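## Task

The rack face holds twelve drive blanks in three rows of four. Press each protruding blank fully home until it latches, but leave untouched the bottom-row blank that is fourth counting from the right when facing the rack. The rack is free-standing: tilting it beyond a slight amount fails the job, and it must finish at its original position.

## Robot and tools

Robot: two arms, left_arm and right_arm, each a six-joint arm with a two-finger parallel gripper and a wrist camera. Their root links sit near scene (x, y) = (+0.007, +0.260) for left_arm and (-0.011, -0.355) for right_arm, at z = 0. A camera stand is fixed behind them.

Frames. The scene frame has its origin at table-top height midway between the nominal bases; +x points out over the table, +y toward left_arm, +z up. Reported hand positions (metres), quaternions (wxyz) and Hand targets use this frame. Offsets you command instead use each arm's own Hand target axes: the gripper's fingers point along its +z and open/close along its y. end_effector_position is the point between the pads, about 1 cm short of the fingertips. Printed poses can be off by a few centimetres, worse at long reach.

execute_actions(actions, cameras). actions is a list of actions; each action is a table of up to 15 rows, one row per 1/30 s step; a short table repeats its final row to fill 15 steps. Every row has 14 numbers in [-1, 1]: for left_arm dx, dy, dz, rx, ry, rz, opening, then the same seven for right_arm. The six pose numbers are an offset (not a pose) from that arm's Hand target as it was when the action began, in the Hand target's axes; each row counts from that same start. 1.0 equals 0.6 m for dx/dy/dz and 180 degrees for the rotation vector rx, ry, rz. Opening is absolute: +1 fully open (0.093 m), -1 closed. Sending six zeros re-requests the current Hand target. cameras: list of names, ["all"], or []; an empty actions list returns all images by default and shows every result line.

move(target, speed, blend, opening_speed, grip_force, blocking, cameras). target is one 14-number row laid out as above, or up to 15 such rows; every row is an offset from the Hand targets at the move's start, not from the previous row. Paths are straight lines, end together, take 0.5 to 10 s. speed: m/s, 0.002 to 2.9 (default 0.25), one value or one per row; rotation is capped at twice that in rad/s. blend: corner rounding in metres per row; 0 means stop at each row. opening_speed: rate of opening change per second on the -1..+1 scale, at least 0.2. grip_force: newtons per pad, 10 to 50, one value or one per arm; it persists. blocking=false returns after about 0.5 s while motion continues. Moves do not avoid obstacles or the other arm, and faster moves hit harder and overshoot more; a target set well beyond a contact presses harder. Keep paths away from an arm's own base.

wait(seconds 0 to 10) lets time run holding the last commands. stop brakes a running move. zoom_image(camera, region [x0, y0, x1, y1] in pixels, at most 504 by 504) enlarges part of the latest image from cam_head_left, cam_head_right, cam_left_wrist or cam_right_wrist. Other cameras: cam_high, cam_low (all 672x504). read_manual returns licence texts. finished_scene(scene) ends the current scene irreversibly; pass that scene's number.

Results: per arm end_effector_position, end_effector_quat_wxyz, Hand target (last commanded pose after clipping; next offsets count from it), Tool commands, grip_measured (+1 open, -1 closed; pads meet near -0.94; about +0.0208 per mm of held width), Joint positions (last entry is finger opening in metres), Joint torques, Joint velocities (may read "within noise"), motor temperatures. A move adds a "move:" line: done (within 10 mm and 2 degrees), off_target, moving, held, fault, plus limits such as paced (pose clipped) or held (steps withheld). done does not mean no contact.

Behaviour: commanded orientation is clipped to within 40 degrees of the measured one each step. Friction and gravity leave the gripper short, sagging or tilted; small moves can fail or go sideways, so check position and orientation after each move and correct. A blocked arm keeps pressing until you command its target back behind the gripper. To keep a gripper unchanged, resend its current opening; 0 is a real command.

Hazards: the rack is loose, so push blanks with moderate, controlled force straight into the rack, not fast jabs, and watch that the rack neither tips nor slides. Don't push the excluded blank. Avoid arm-to-arm contact, including grippers or wrist cameras, and strain on a camera cable. Don't knock anything off the table. Prolonged pushing or stretched poses heat motors: MOTOR HOT appears at 75 °C, a fault folds the arm at 90 °C, it goes limp at 100 °C.

Each tool is called after "Request:" as a command line: name --argument value for each argument, lists and objects as JSON in quotes; but a table of rows of numbers goes row by row, as --pt "numbers of a row", without its own name.

## Session

Request:
execute_actions --actions '[]'

Scene clock: 0.00 s.
left_arm: end_effector_position=(+0.3763, +0.2856, +0.0791) grip_measured=+1.000 end_effector_quat_wxyz=(+0.561, -0.054, +0.817, +0.121) | right_arm: end_effector_position=(+0.3730, -0.3928, +0.0645) grip_measured=+1.000 end_effector_quat_wxyz=(+0.511, +0.055, +0.853, -0.089)
Joint positions: left_arm=[-0.082 1.553 0.298 0.885 -0.338 0.019 0.093] | right_arm=[0.022 1.572 0.415 0.665 0.2 -0.003 0.093]
Joint velocities: within noise
Joint torques (N m): no reading
Motor temperatures (°C): left_arm=[28 33 37 42 25 27 29] | right_arm=[25 33 37 34 30 28 26]
Heat: left arm: 42 °C; right arm: 37 °C.
Hand target: left_arm +0.3774, +0.2854, +0.0809; +0.562, -0.054, +0.816, +0.121 | right_arm +0.3778, -0.3929, +0.0740; +0.524, +0.057, +0.845, -0.089
Tool commands: left_gripper/opening=+1.0 right_gripper/opening=+1.0

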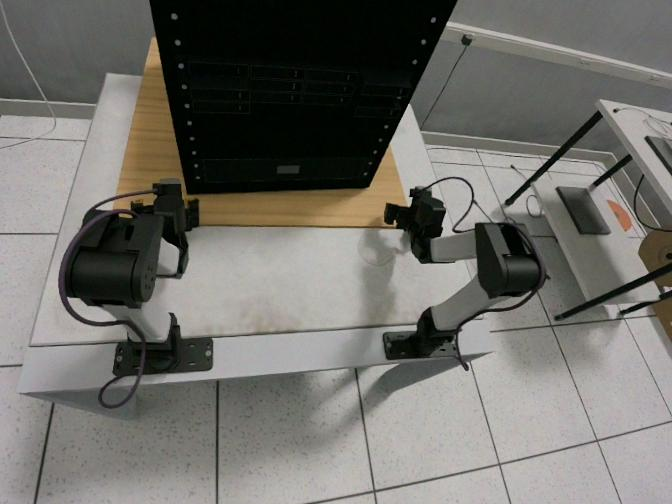

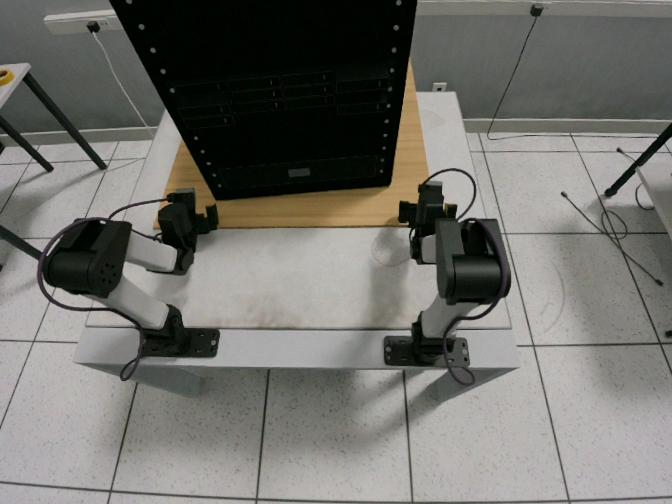

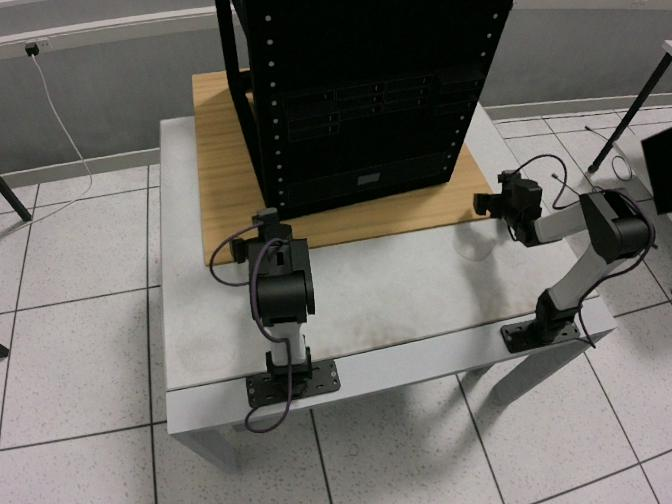

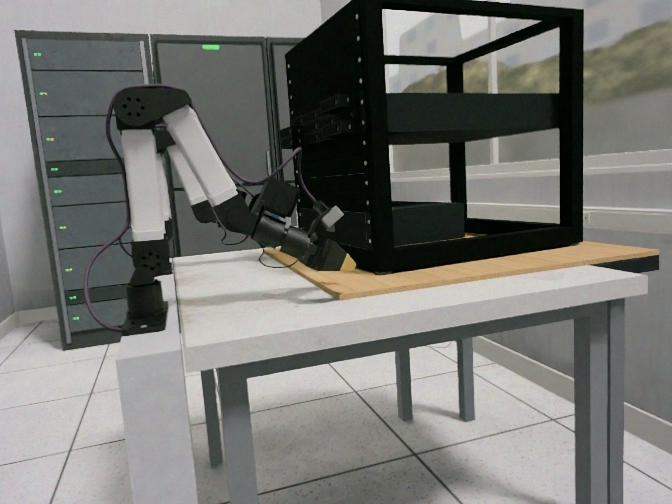

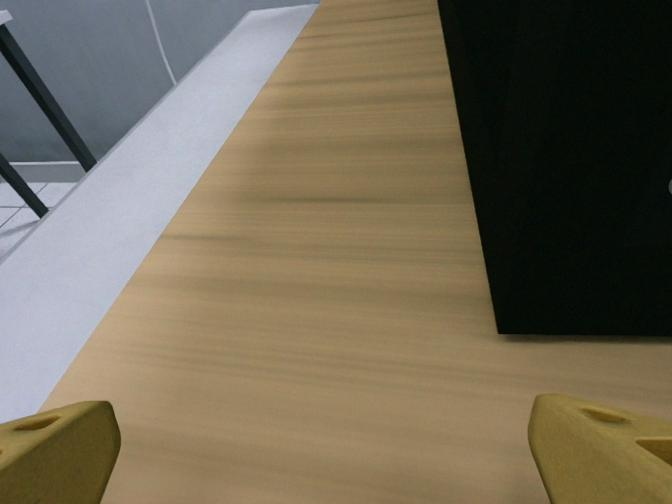

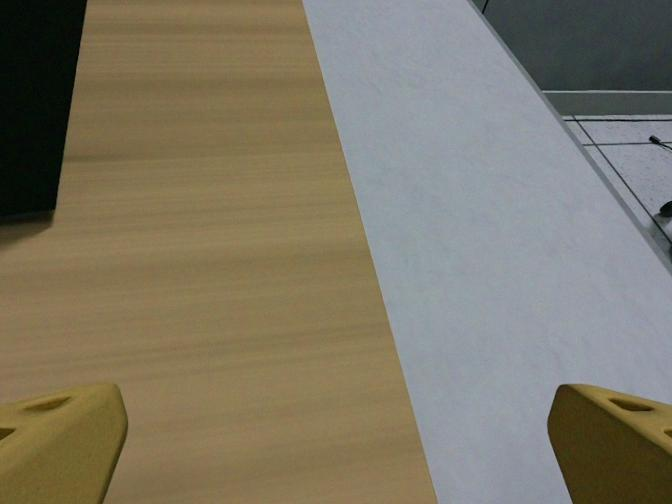

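Request:
zoom_image --camera "cam_head_right" --region '[150, 60, 410, 200]'

Request:
zoom_image --camera "cam_high" --region '[270, 60, 500, 200]'

Request:
zoom_image --camera "cam_low" --region '[260, 60, 400, 180]'

Request:
zoom_image --camera "cam_head_left" --region '[170, 50, 430, 130]'

Scaled by 1.938 from the camera's 672x504 image, which has a finer 960x720 frame.

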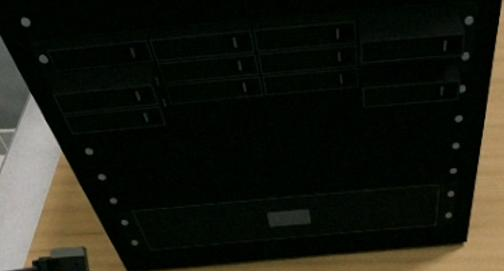

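Scaled by 2.191 from the camera's 672x504 image, which has a finer 960x720 frame.

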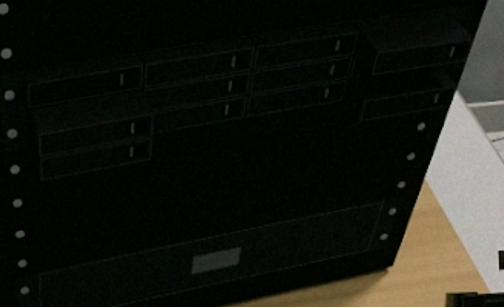

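Scaled by 3.600 from the camera's 672x504 image, which has a finer 960x720 frame.

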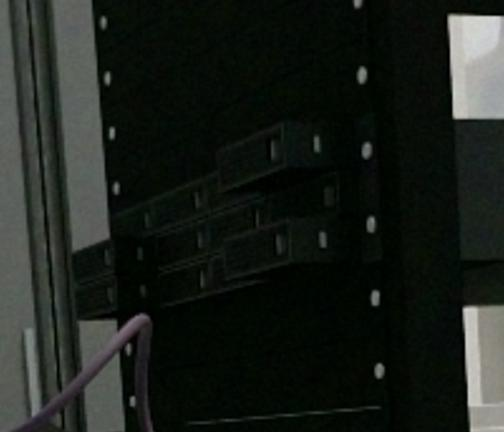

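Scaled by 1.938 from the camera's 672x504 image, which has a finer 960x720 frame.

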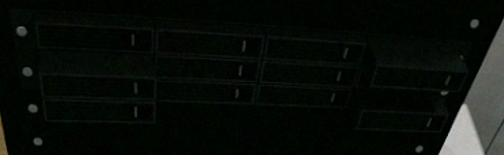

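Request:
move --target '[-0.489,-0.095,-0.361,0.084,0.05,-0.009,-0.95,-0.458,0.205,-0.423,-0.067,0.02,-0.003,-0.95]' --cameras '["all"]'

Scene clock: 17.57 s.
left_arm: end_effector_position=(+0.3006, +0.1598, +0.4134) grip_measured=-0.948 end_effector_quat_wxyz=(+0.497, +0.006, +0.868, -0.002) | right_arm: end_effector_position=(+0.3007, -0.2217, +0.4104) grip_measured=-0.947 end_effector_quat_wxyz=(+0.490, -0.008, +0.871, -0.005)
Joint positions: left_arm=[-0.588 1.254 1.791 -1.149 -0.492 -0.317 0] | right_arm=[0.706 1.38 1.882 -1.162 0.562 0.373 0]
Joint torques (N m): left_arm=[-0.38 -2.17 7.68 1.92 -0.4 -0.11] | right_arm=[0.8 -3.7 7.54 1.58 0.43 0.14]
Motor temperatures (°C): left_arm=[28 34 39 47 25 27 29] | right_arm=[25 34 38 37 30 28 26]
Heat: left arm: 47 °C; right arm: 38 °C.
Hand target: left_arm +0.3001, +0.1606, +0.4197; +0.501, +0.000, +0.866, +0.000 | right_arm +0.3013, -0.2205, +0.4196; +0.499, +0.000, +0.866, +0.000
Off the commanded pose: left_arm 0.006 m, 1 deg | right_arm 0.009 m, 2 deg.
move: done
camera_calibration:
cam_left_wrist: T_world_to_cam=[[-0.0156154, -0.999838, -0.0089541, 0.167933], [-0.816963, 0.0179213, -0.576411, 0.521332], [0.576478, -0.00168571, -0.817111, 0.251098], [0, 0, 0, 1]] pos_world=[0.283779, 0.158986, 0.50718]
cam_right_wrist: T_world_to_cam=[[0.0160729, -0.999704, 0.0182747, -0.233853], [-0.837625, -0.0234433, -0.545742, 0.507671], [0.546009, -0.00653568, -0.837754, 0.262676], [0, 0, 0, 1]] pos_world=[0.285574, -0.220166, 0.501389]

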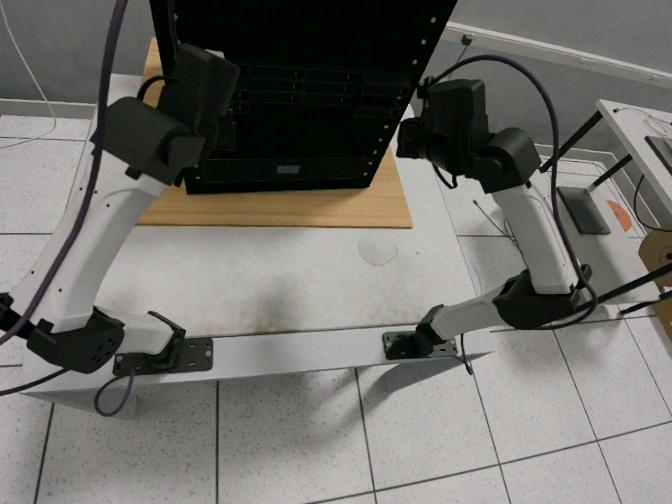

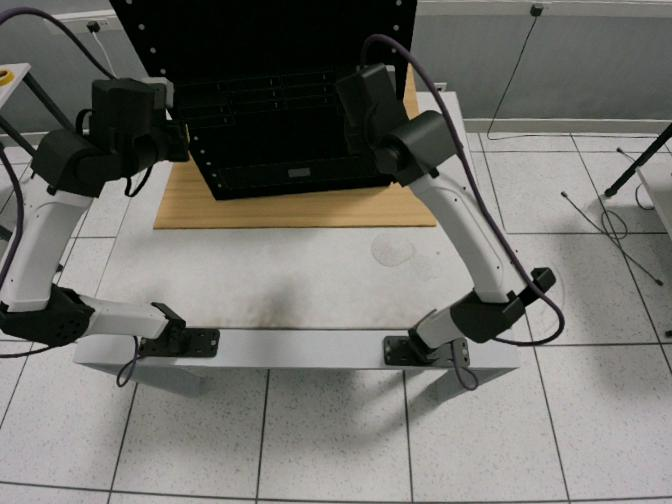

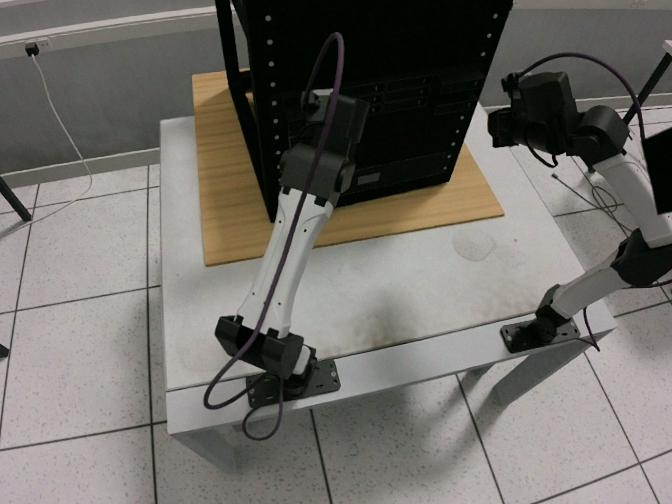

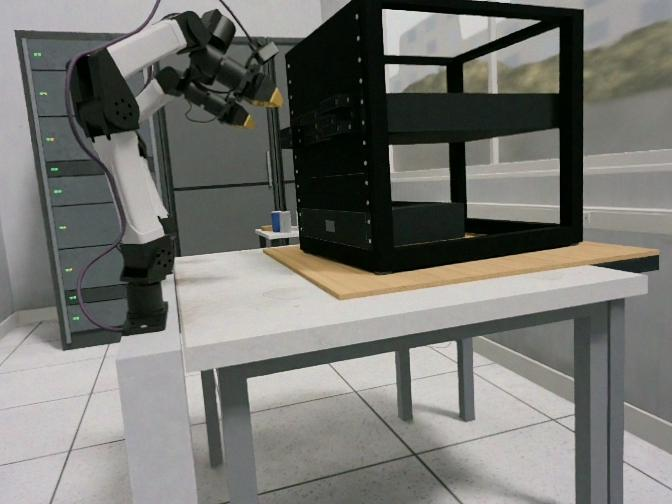

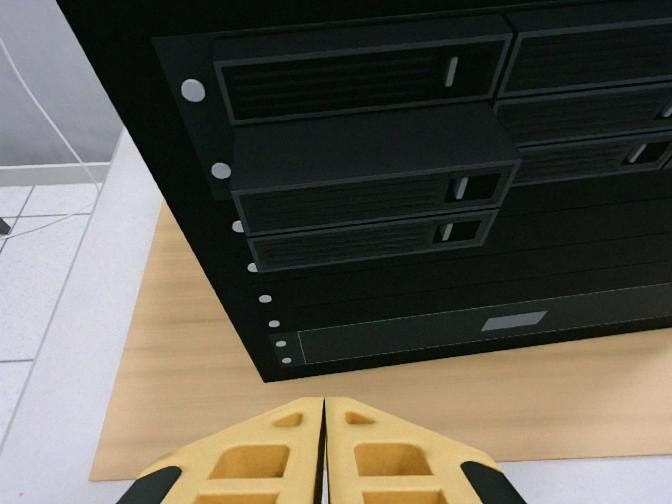

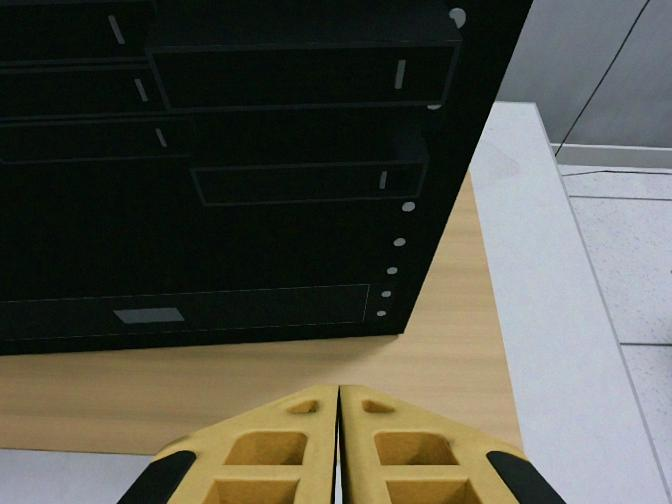

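Request:
move --target '[-0.031,-0.035,0.119,0,0,0,-0.95,-0.088,0.021,0.134,0,0,0,-0.95]' --cameras '["cam_left_wrist","cam_right_wrist","cam_low","cam_high"]'

Scene clock: 25.63 s.
left_arm: end_effector_position=(+0.3680, +0.1410, +0.3888) grip_measured=-0.948 end_effector_quat_wxyz=(+0.489, +0.002, +0.872, +0.010) | right_arm: end_effector_position=(+0.3950, -0.2074, +0.4193) grip_measured=-0.947 end_effector_quat_wxyz=(+0.495, +0.000, +0.869, -0.004)
Joint positions: left_arm=[-0.511 1.427 1.798 -0.989 -0.447 -0.275 0] | right_arm=[0.551 1.704 2.214 -1.112 0.445 0.28 0]
Joint torques (N m): left_arm=[0.81 -4.89 8.24 2.17 -0.1 0.04] | right_arm=[-0.54 -6.64 7.24 1.67 0.17 -0.06]
Heat: left arm: 46 °C; right arm: 39 °C.
Hand target: left_arm +0.3713, +0.1396, +0.4000; +0.501, +0.000, +0.866, +0.000 | right_arm +0.3972, -0.2079, +0.4250; +0.500, +0.000, +0.866, +0.000
Off the commanded pose: left_arm 0.012 m, 2 deg | right_arm 0.006 m, 1 deg.
move: off_target (left_arm)
camera_calibration:
cam_left_wrist: T_world_to_cam=[[0.00312239, -0.999647, -0.0263879, 0.149845], [-0.827674, 0.0122256, -0.561077, 0.561273], [0.561201, 0.0235925, -0.827343, 0.198144], [0, 0, 0, 1]] pos_world=[0.352884, 0.138255, 0.482804]
cam_right_wrist: T_world_to_cam=[[0.00399674, -0.999954, 0.00867903, -0.212505], [-0.832453, -0.00813596, -0.554036, 0.596523], [0.554082, -0.00501054, -0.832447, 0.213634], [0, 0, 0, 1]] pos_world=[0.379056, -0.206572, 0.510179]
Images, in order (width x height): cam_high 672x504, cam_low 672x504, cam_left_wrist 672x504, cam_right_wrist 672x504.

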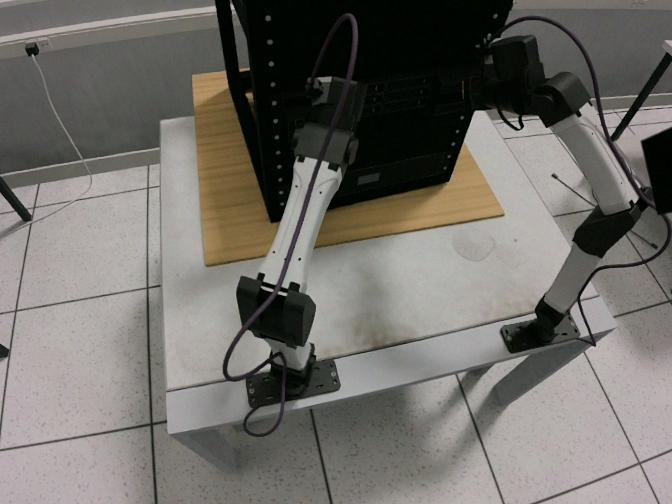

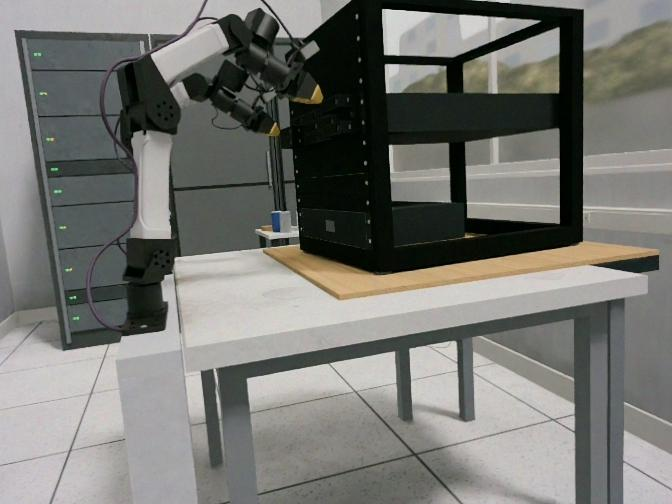

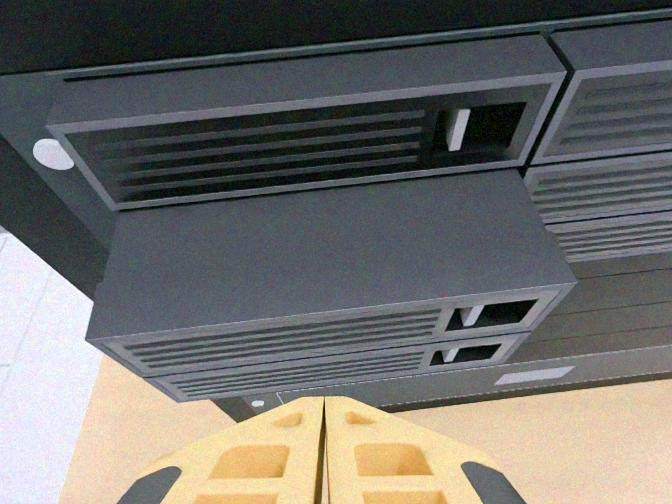

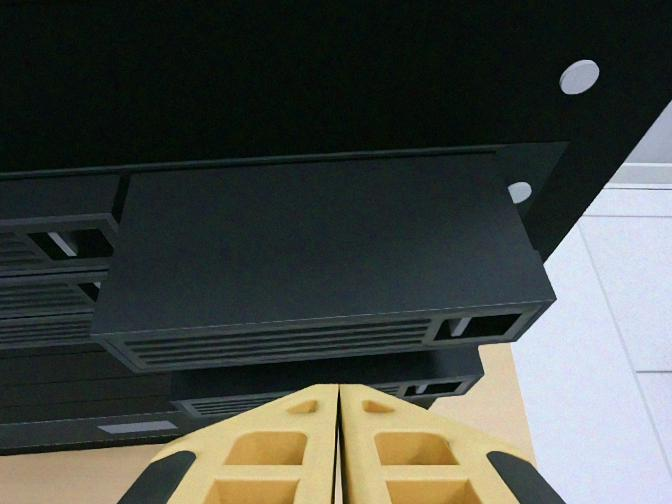

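Request:
move --pt "-0.013 0 -0.0075 0 0 0 -0.95 0 0 0 0 0 0 -0.95" --pt "-0.056 0.005 0.064 0 0 0 -0.95 -0.042 0.005 0.072 0 0 0 -0.95" --speed 0.05 --cameras '["cam_low","cam_left_wrist","cam_right_wrist"]'

Scene clock: 33.73 s.
left_arm: end_effector_position=(+0.4152, +0.1447, +0.4040) grip_measured=-0.948 end_effector_quat_wxyz=(+0.493, -0.001, +0.870, +0.007) | right_arm: end_effector_position=(+0.4431, -0.2036, +0.4235) grip_measured=-0.947 end_effector_quat_wxyz=(+0.498, +0.000, +0.867, -0.001)
Joint positions: left_arm=[-0.419 1.596 2.011 -0.997 -0.37 -0.221 0] | right_arm=[0.49 1.938 2.545 -1.184 0.392 0.242 0]
Joint torques (N m): left_arm=[0.81 -5.3 8.17 2.21 -0.06 0.05] | right_arm=[-0.73 -7.35 6.97 1.58 0.14 -0.04]
Heat: left arm: 47 °C; right arm: 39 °C.
Hand target: left_arm +0.4213, +0.1426, +0.4102; +0.501, +0.000, +0.866, +0.000 | right_arm +0.4473, -0.2049, +0.4252; +0.500, +0.000, +0.866, +0.000
Off the commanded pose: left_arm 0.009 m, 1 deg | right_arm 0.005 m, 0 deg.
move: done
camera_calibration:
cam_left_wrist: T_world_to_cam=[[0.00406757, -0.999841, -0.0173506, 0.14966], [-0.821509, 0.00655206, -0.570157, 0.610862], [0.57018, 0.0165728, -0.821352, 0.178982], [0, 0, 0, 1]] pos_world=[0.399168, 0.142668, 0.497891]
cam_right_wrist: T_world_to_cam=[[0.00652048, -0.999971, 0.00394042, -0.208077], [-0.828397, -0.00760876, -0.56009, 0.639765], [0.560104, 0.000387829, -0.828422, 0.187257], [0, 0, 0, 1]] pos_world=[0.426453, -0.203275, 0.514274]
Images, in order (width x height): cam_low 672x504, cam_left_wrist 672x504, cam_right_wrist 672x504.

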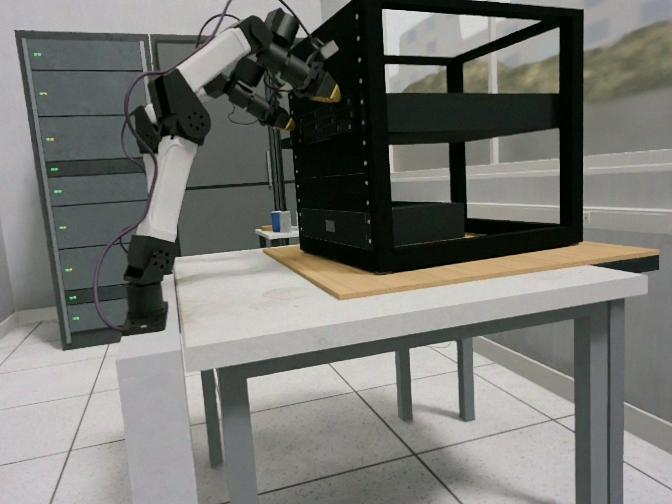

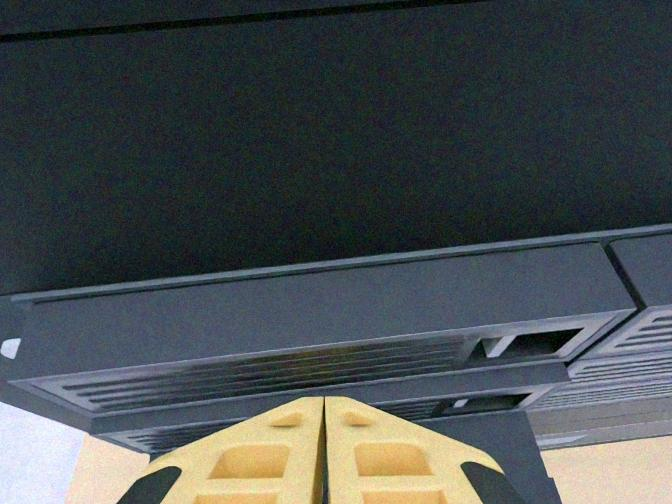

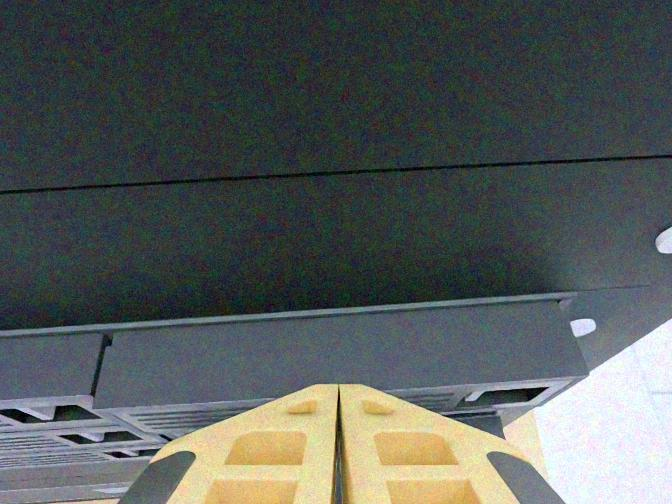

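Request:
move --pt "0.037 0 -0.037 0 0 0 -0.95 -0.007 0 0.0115 0 0 0 -0.95" --pt "0.008 0 0.02 0 0 0 -0.95 -0.007 0 0.0115 0 0 0 -0.95" --speed 0.05 --cameras '["cam_left_wrist","cam_right_wrist"]'

Scene clock: 38.00 s.
left_arm: end_effector_position=(+0.4189, +0.1445, +0.3910) grip_measured=-0.948 end_effector_quat_wxyz=(+0.487, +0.002, +0.873, +0.008) | right_arm: end_effector_position=(+0.4484, -0.2030, +0.4248) grip_measured=-0.947 end_effector_quat_wxyz=(+0.496, -0.002, +0.868, +0.000)
Joint positions: left_arm=[-0.412 1.588 1.954 -0.963 -0.36 -0.216 0] | right_arm=[0.484 1.998 2.653 -1.233 0.382 0.236 0]
Joint torques (N m): left_arm=[1.18 -4.86 8.57 2.4 -0.09 0.06] | right_arm=[-1.06 -7.28 6.64 1.72 0.14 -0.09]
Heat: left arm: 47 °C; right arm: 40 °C.
Hand target: left_arm +0.4293, +0.1427, +0.4000; +0.501, +0.000, +0.866, +0.000 | right_arm +0.4553, -0.2049, +0.4253; +0.499, +0.000, +0.866, +0.000
Off the commanded pose: left_arm 0.014 m, 2 deg | right_arm 0.007 m, 0 deg.
move: off_target (left_arm)
camera_calibration:
cam_left_wrist: T_world_to_cam=[[-0.000373861, -0.999743, -0.0226545, 0.153166], [-0.830039, 0.0129448, -0.557555, 0.604128], [0.557705, 0.0185957, -0.829831, 0.17449], [0, 0, 0, 1]] pos_world=[0.404194, 0.142062, 0.485102]
cam_right_wrist: T_world_to_cam=[[0.0108598, -0.999932, 0.00427485, -0.209557], [-0.830058, -0.0113985, -0.55756, 0.643761], [0.557571, 0.00250661, -0.830126, 0.187735], [0, 0, 0, 1]] pos_world=[0.431959, -0.202675, 0.515674]
Images, in order (width x height): cam_left_wrist 672x504, cam_right_wrist 672x504.

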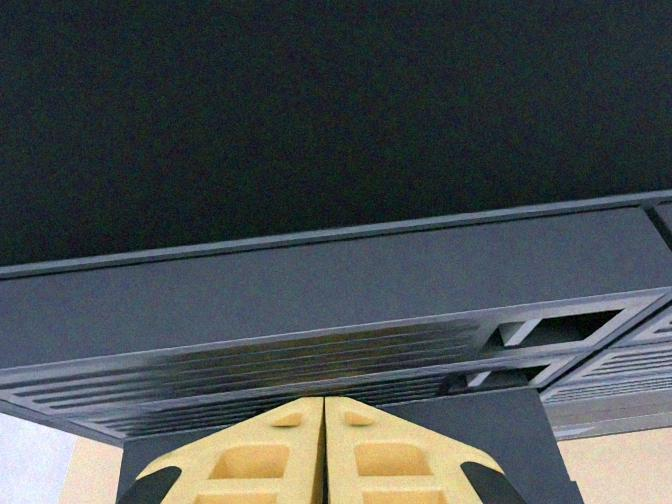

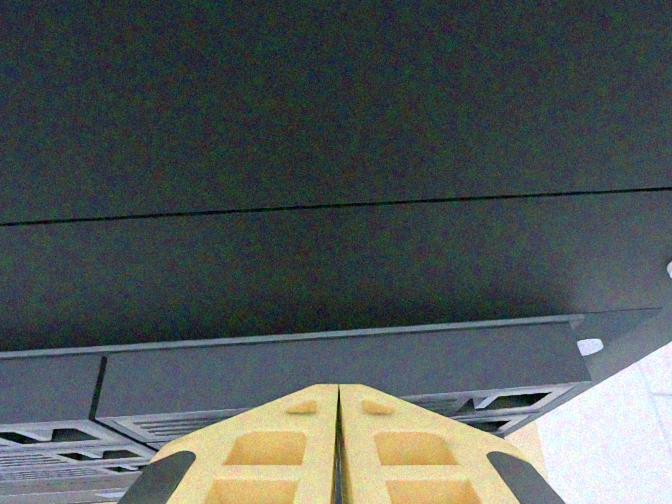

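Request:
move --target '[-0.009,0,0.010,0,0,0,-0.95,-0.007,0,0.0115,0,0,0,-0.95]' --speed 0.05 --cameras '["cam_left_wrist","cam_right_wrist"]'

Scene clock: 40.87 s.
left_arm: end_effector_position=(+0.4195, +0.1445, +0.3910) grip_measured=-0.948 end_effector_quat_wxyz=(+0.478, +0.007, +0.878, +0.009) | right_arm: end_effector_position=(+0.4494, -0.2030, +0.4250) grip_measured=-0.947 end_effector_quat_wxyz=(+0.491, -0.006, +0.871, +0.000)
Joint positions: left_arm=[-0.407 1.61 1.996 -1.002 -0.349 -0.211 0] | right_arm=[0.479 2.067 2.793 -1.315 0.371 0.23 0]
Joint torques (N m): left_arm=[1.62 -4.14 8.23 2.71 -0.11 0.06] | right_arm=[-1.5 -6.74 5.9 2.04 0.15 -0.07]
Heat: left arm: 48 °C; right arm: 40 °C.
Hand target: left_arm +0.4372, +0.1426, +0.4016; +0.501, +0.000, +0.866, +0.000 | right_arm +0.4634, -0.2049, +0.4254; +0.499, +0.000, +0.866, +0.000
Off the commanded pose: left_arm 0.021 m, 3 deg | right_arm 0.014 m, 1 deg.
move: off_target (left_arm, right_arm)
camera_calibration:
cam_left_wrist: T_world_to_cam=[[-0.00853695, -0.999555, -0.0285891, 0.158942], [-0.841034, 0.0226426, -0.540509, 0.601237], [0.540915, 0.0194301, -0.840853, 0.185403], [0, 0, 0, 1]] pos_world=[0.40673, 0.141655, 0.485414]
cam_right_wrist: T_world_to_cam=[[0.0187086, -0.999789, 0.00847406, -0.214823], [-0.836671, -0.0202953, -0.54733, 0.641482], [0.547386, 0.00314975, -0.836874, 0.19484], [0, 0, 0, 1]] pos_world=[0.434075, -0.202373, 0.515979]
Images, in order (width x height): cam_left_wrist 672x504, cam_right_wrist 672x504.

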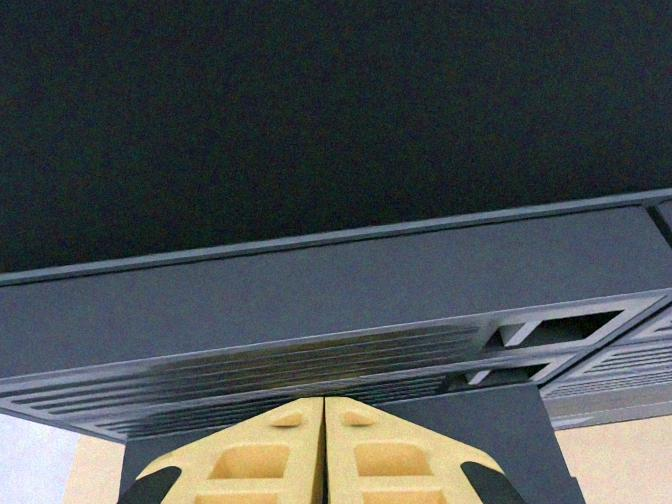

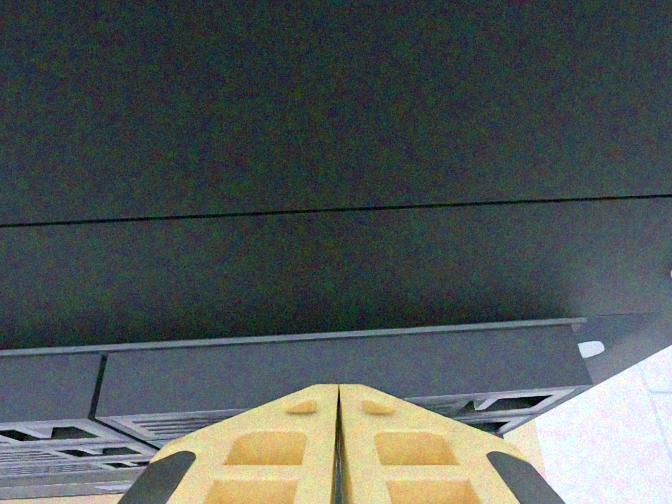

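Request:
move --pt "0.083 -0.008 -0.144 0 0 0 -0.95 0.079 -0.009 -0.137 0 0 0 -0.95" --pt "0.083 -0.008 -0.144 0 0 0 -0.95 0.17 -0.009 -0.085 0 0 0 -0.95" --speed 0.15 --blend '[0.01,0]' --cameras '["cam_left_wrist","cam_right_wrist","cam_low"]'

Scene clock: 44.70 s.
left_arm: end_effector_position=(+0.3414, +0.1352, +0.4059) grip_measured=-0.948 end_effector_quat_wxyz=(+0.505, +0.002, +0.863, -0.007) | right_arm: end_effector_position=(+0.3717, -0.2096, +0.3497) grip_measured=-0.947 end_effector_quat_wxyz=(+0.481, -0.007, +0.877, -0.008)
Joint positions: left_arm=[-0.579 1.361 1.796 -1.02 -0.484 -0.311 0] | right_arm=[0.581 1.476 1.68 -0.848 0.461 0.298 0]
Joint torques (N m): left_arm=[-0.36 -5.65 4.42 1.92 -0.4 -0.09] | right_arm=[0.5 -8.44 5.44 1.82 0.37 0.06]
Heat: left arm: 48 °C; right arm: 40 °C.
Hand target: left_arm +0.3375, +0.1378, +0.4015; +0.501, +0.000, +0.866, +0.000 | right_arm +0.3682, -0.2102, +0.3628; +0.499, +0.000, +0.866, +0.000
Off the commanded pose: left_arm 0.006 m, 1 deg | right_arm 0.013 m, 3 deg.
move: off_target (right_arm)
camera_calibration:
cam_left_wrist: T_world_to_cam=[[-0.0153856, -0.999875, 0.00359834, 0.138655], [-0.805482, 0.010262, -0.592531, 0.554466], [0.59242, -0.0120148, -0.80554, 0.212677], [0, 0, 0, 1]] pos_world=[0.322752, 0.135503, 0.499359]
cam_right_wrist: T_world_to_cam=[[0.0118323, -0.99967, 0.0228044, -0.221797], [-0.849671, -0.0220754, -0.526851, 0.532573], [0.527181, -0.0131424, -0.849652, 0.182957], [0, 0, 0, 1]] pos_world=[0.358685, -0.207562, 0.441094]
Images, in order (width x height): cam_low 672x504, cam_left_wrist 672x504, cam_right_wrist 672x504.

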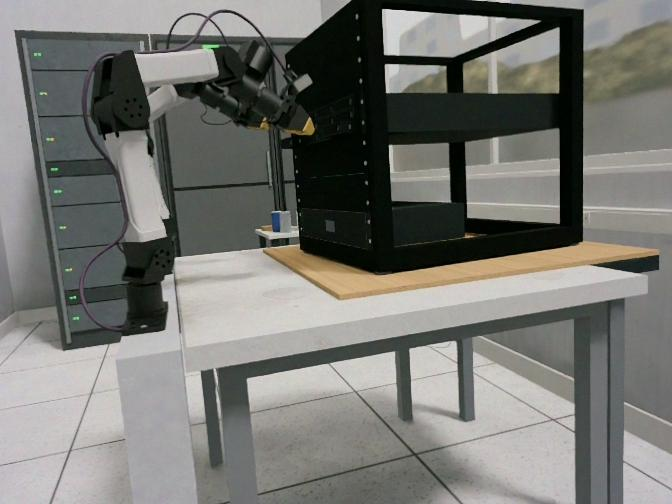

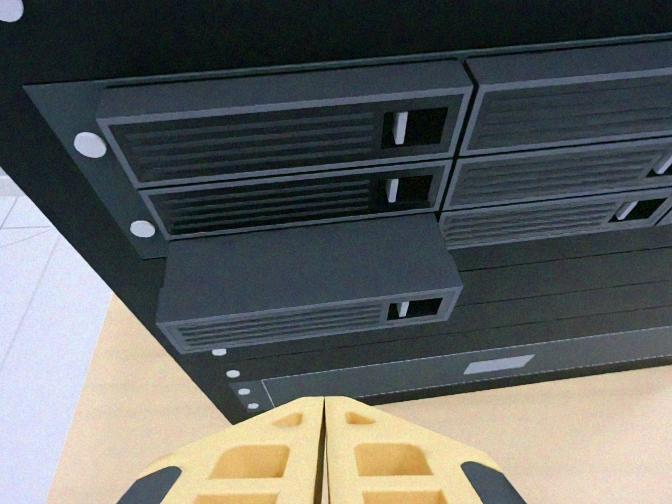

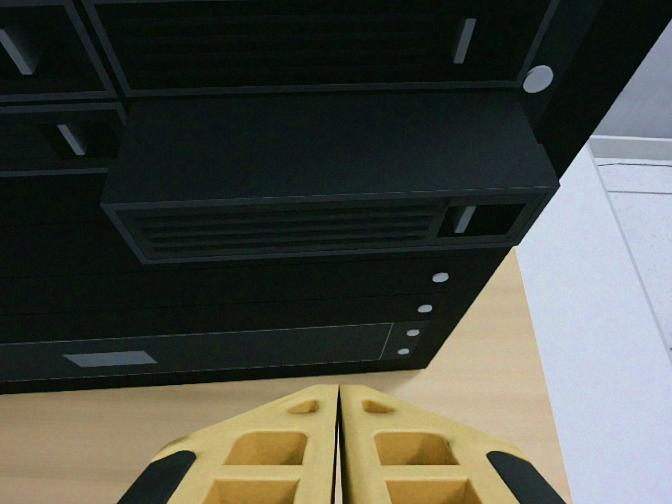

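Request:
move --pt "0 0 0 0 0 0 -0.95 -0.01 0 -0.006 0 0 0 -0.95" --pt "0 0 0 0 0 0 -0.95 -0.07 0.007 0.1115 0 0 0 -0.95" --pt "0 0 0 0 0 0 -0.95 -0.0835 0.008 0.1347 0 0 0 -0.95" --speed 0.06 --blend '[0.003,0,0]' --cameras '["cam_right_wrist","cam_low"]'

Scene clock: 51.03 s.
left_arm: end_effector_position=(+0.3414, +0.1352, +0.4059) grip_measured=-0.948 end_effector_quat_wxyz=(+0.505, +0.002, +0.863, -0.007) | right_arm: end_effector_position=(+0.4473, -0.2064, +0.3555) grip_measured=-0.947 end_effector_quat_wxyz=(+0.479, -0.008, +0.878, -0.010)
Joint positions: left_arm=[-0.579 1.361 1.796 -1.02 -0.484 -0.311 0] | right_arm=[0.477 1.749 1.989 -0.862 0.379 0.229 0]
Joint torques (N m): left_arm=[-0.35 -5.67 4.41 1.92 -0.4 -0.09] | right_arm=[-1.42 -6.2 8.88 2.19 0.15 0.01]
Heat: left arm: 48 °C; right arm: 40 °C.
Hand target: left_arm +0.3375, +0.1378, +0.4015; +0.501, +0.000, +0.866, +0.000 | right_arm +0.4632, -0.2054, +0.3656; +0.499, +0.000, +0.866, +0.000
Off the commanded pose: left_arm 0.006 m, 1 deg | right_arm 0.019 m, 3 deg.
move: off_target (right_arm)
camera_calibration:
cam_right_wrist: T_world_to_cam=[[0.0111676, -0.999571, 0.0270895, -0.220831], [-0.851896, -0.0236963, -0.523175, 0.599195], [0.523592, -0.0172349, -0.851795, 0.149604], [0, 0, 0, 1]] pos_world=[0.434587, -0.203959, 0.446898]
Images, in order (width x height): cam_low 672x504, cam_right_wrist 672x504.

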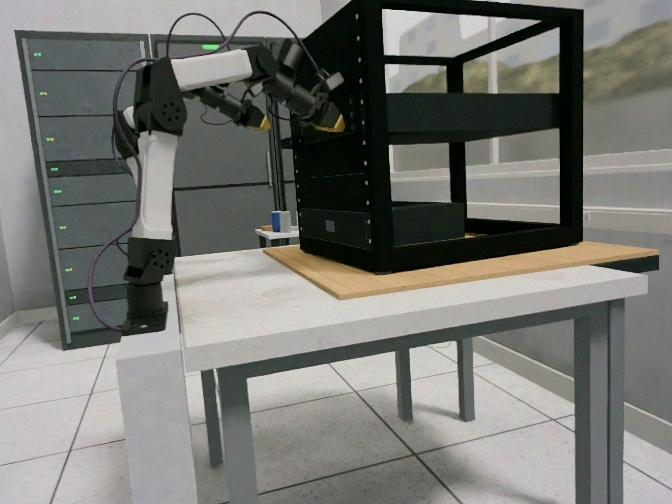

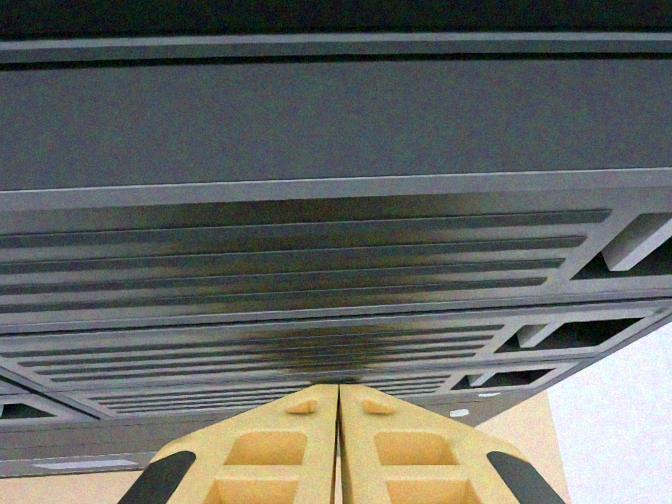

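Request:
move --pt "0 0 0 0 0 0 -0.95 -0.005 0 0.0075 0 0 0 -0.95" --pt "0.0 0 0 0 0 0 -0.95 0.083 0 -0.144 0 0 0 -0.95" --speed 0.12 --cameras '["all"]'

Scene clock: 54.27 s.
left_arm: end_effector_position=(+0.3414, +0.1352, +0.4059) grip_measured=-0.948 end_effector_quat_wxyz=(+0.505, +0.002, +0.863, -0.007) | right_arm: end_effector_position=(+0.3695, -0.2027, +0.3583) grip_measured=-0.947 end_effector_quat_wxyz=(+0.490, -0.007, +0.871, -0.004)
Joint positions: left_arm=[-0.579 1.361 1.796 -1.02 -0.484 -0.311 0] | right_arm=[0.605 1.478 1.701 -0.848 0.48 0.305 0]
Joint torques (N m): left_arm=[-0.35 -5.67 4.42 1.92 -0.39 -0.09] | right_arm=[0.4 -8.44 5.27 1.61 0.36 0.16]
Heat: left arm: 48 °C; right arm: 40 °C.
Hand target: left_arm +0.3375, +0.1378, +0.4015; +0.501, +0.000, +0.866, +0.000 | right_arm +0.3635, -0.2054, +0.3659; +0.500, +0.000, +0.866, +0.000
Off the commanded pose: left_arm 0.006 m, 1 deg | right_arm 0.010 m, 2 deg.
move: done
camera_calibration:
cam_left_wrist: T_world_to_cam=[[-0.0153856, -0.999875, 0.00359834, 0.138655], [-0.805482, 0.010262, -0.592531, 0.554466], [0.59242, -0.0120148, -0.80554, 0.212677], [0, 0, 0, 1]] pos_world=[0.322752, 0.135503, 0.499359]
cam_right_wrist: T_world_to_cam=[[0.0168773, -0.999725, 0.0162914, -0.214614], [-0.837679, -0.0230339, -0.545677, 0.537434], [0.545902, -0.00443742, -0.837837, 0.182166], [0, 0, 0, 1]] pos_world=[0.354375, -0.201367, 0.449387]

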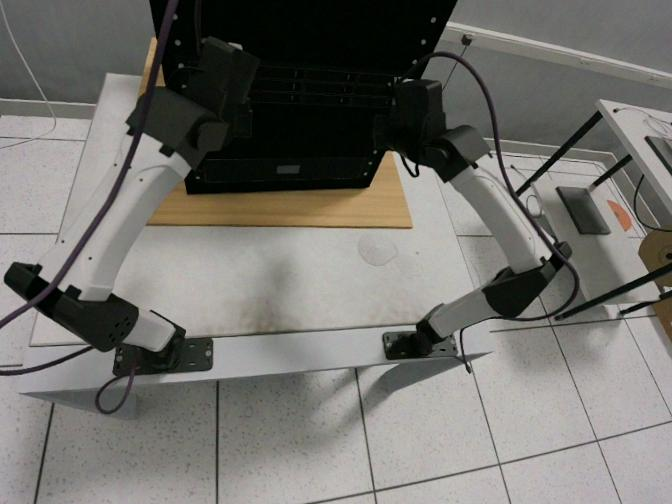

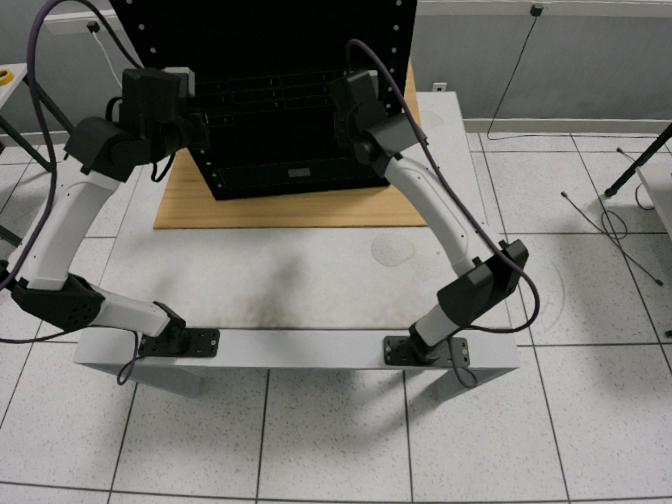

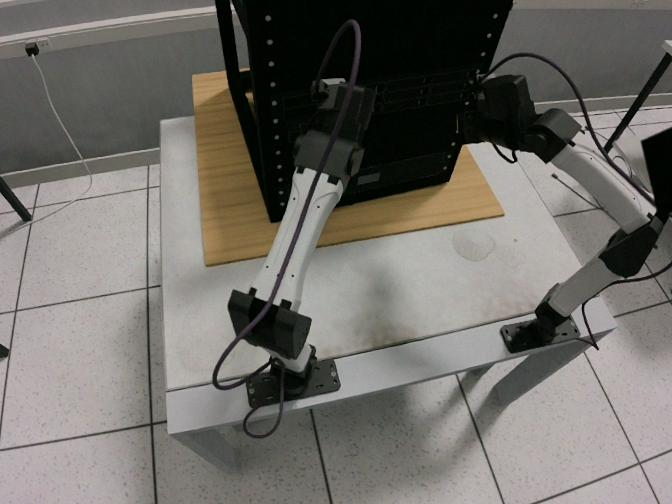

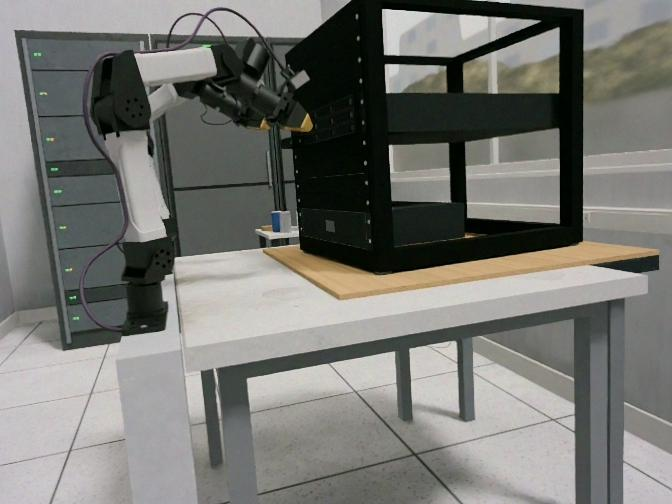

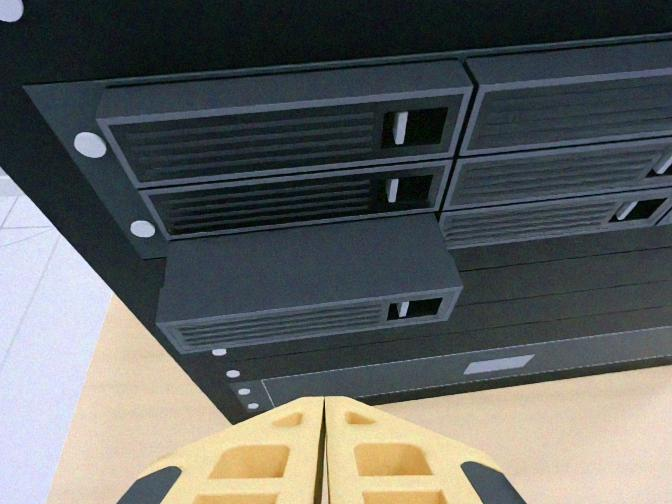

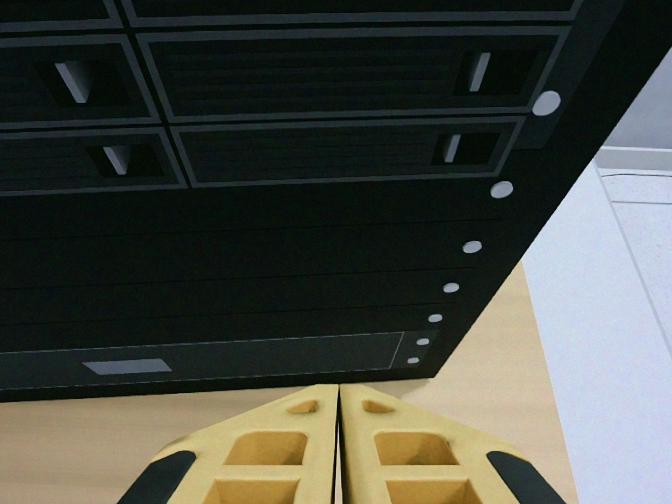

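Request:
finished_scene --scene 1

The scene is finished: the task was done.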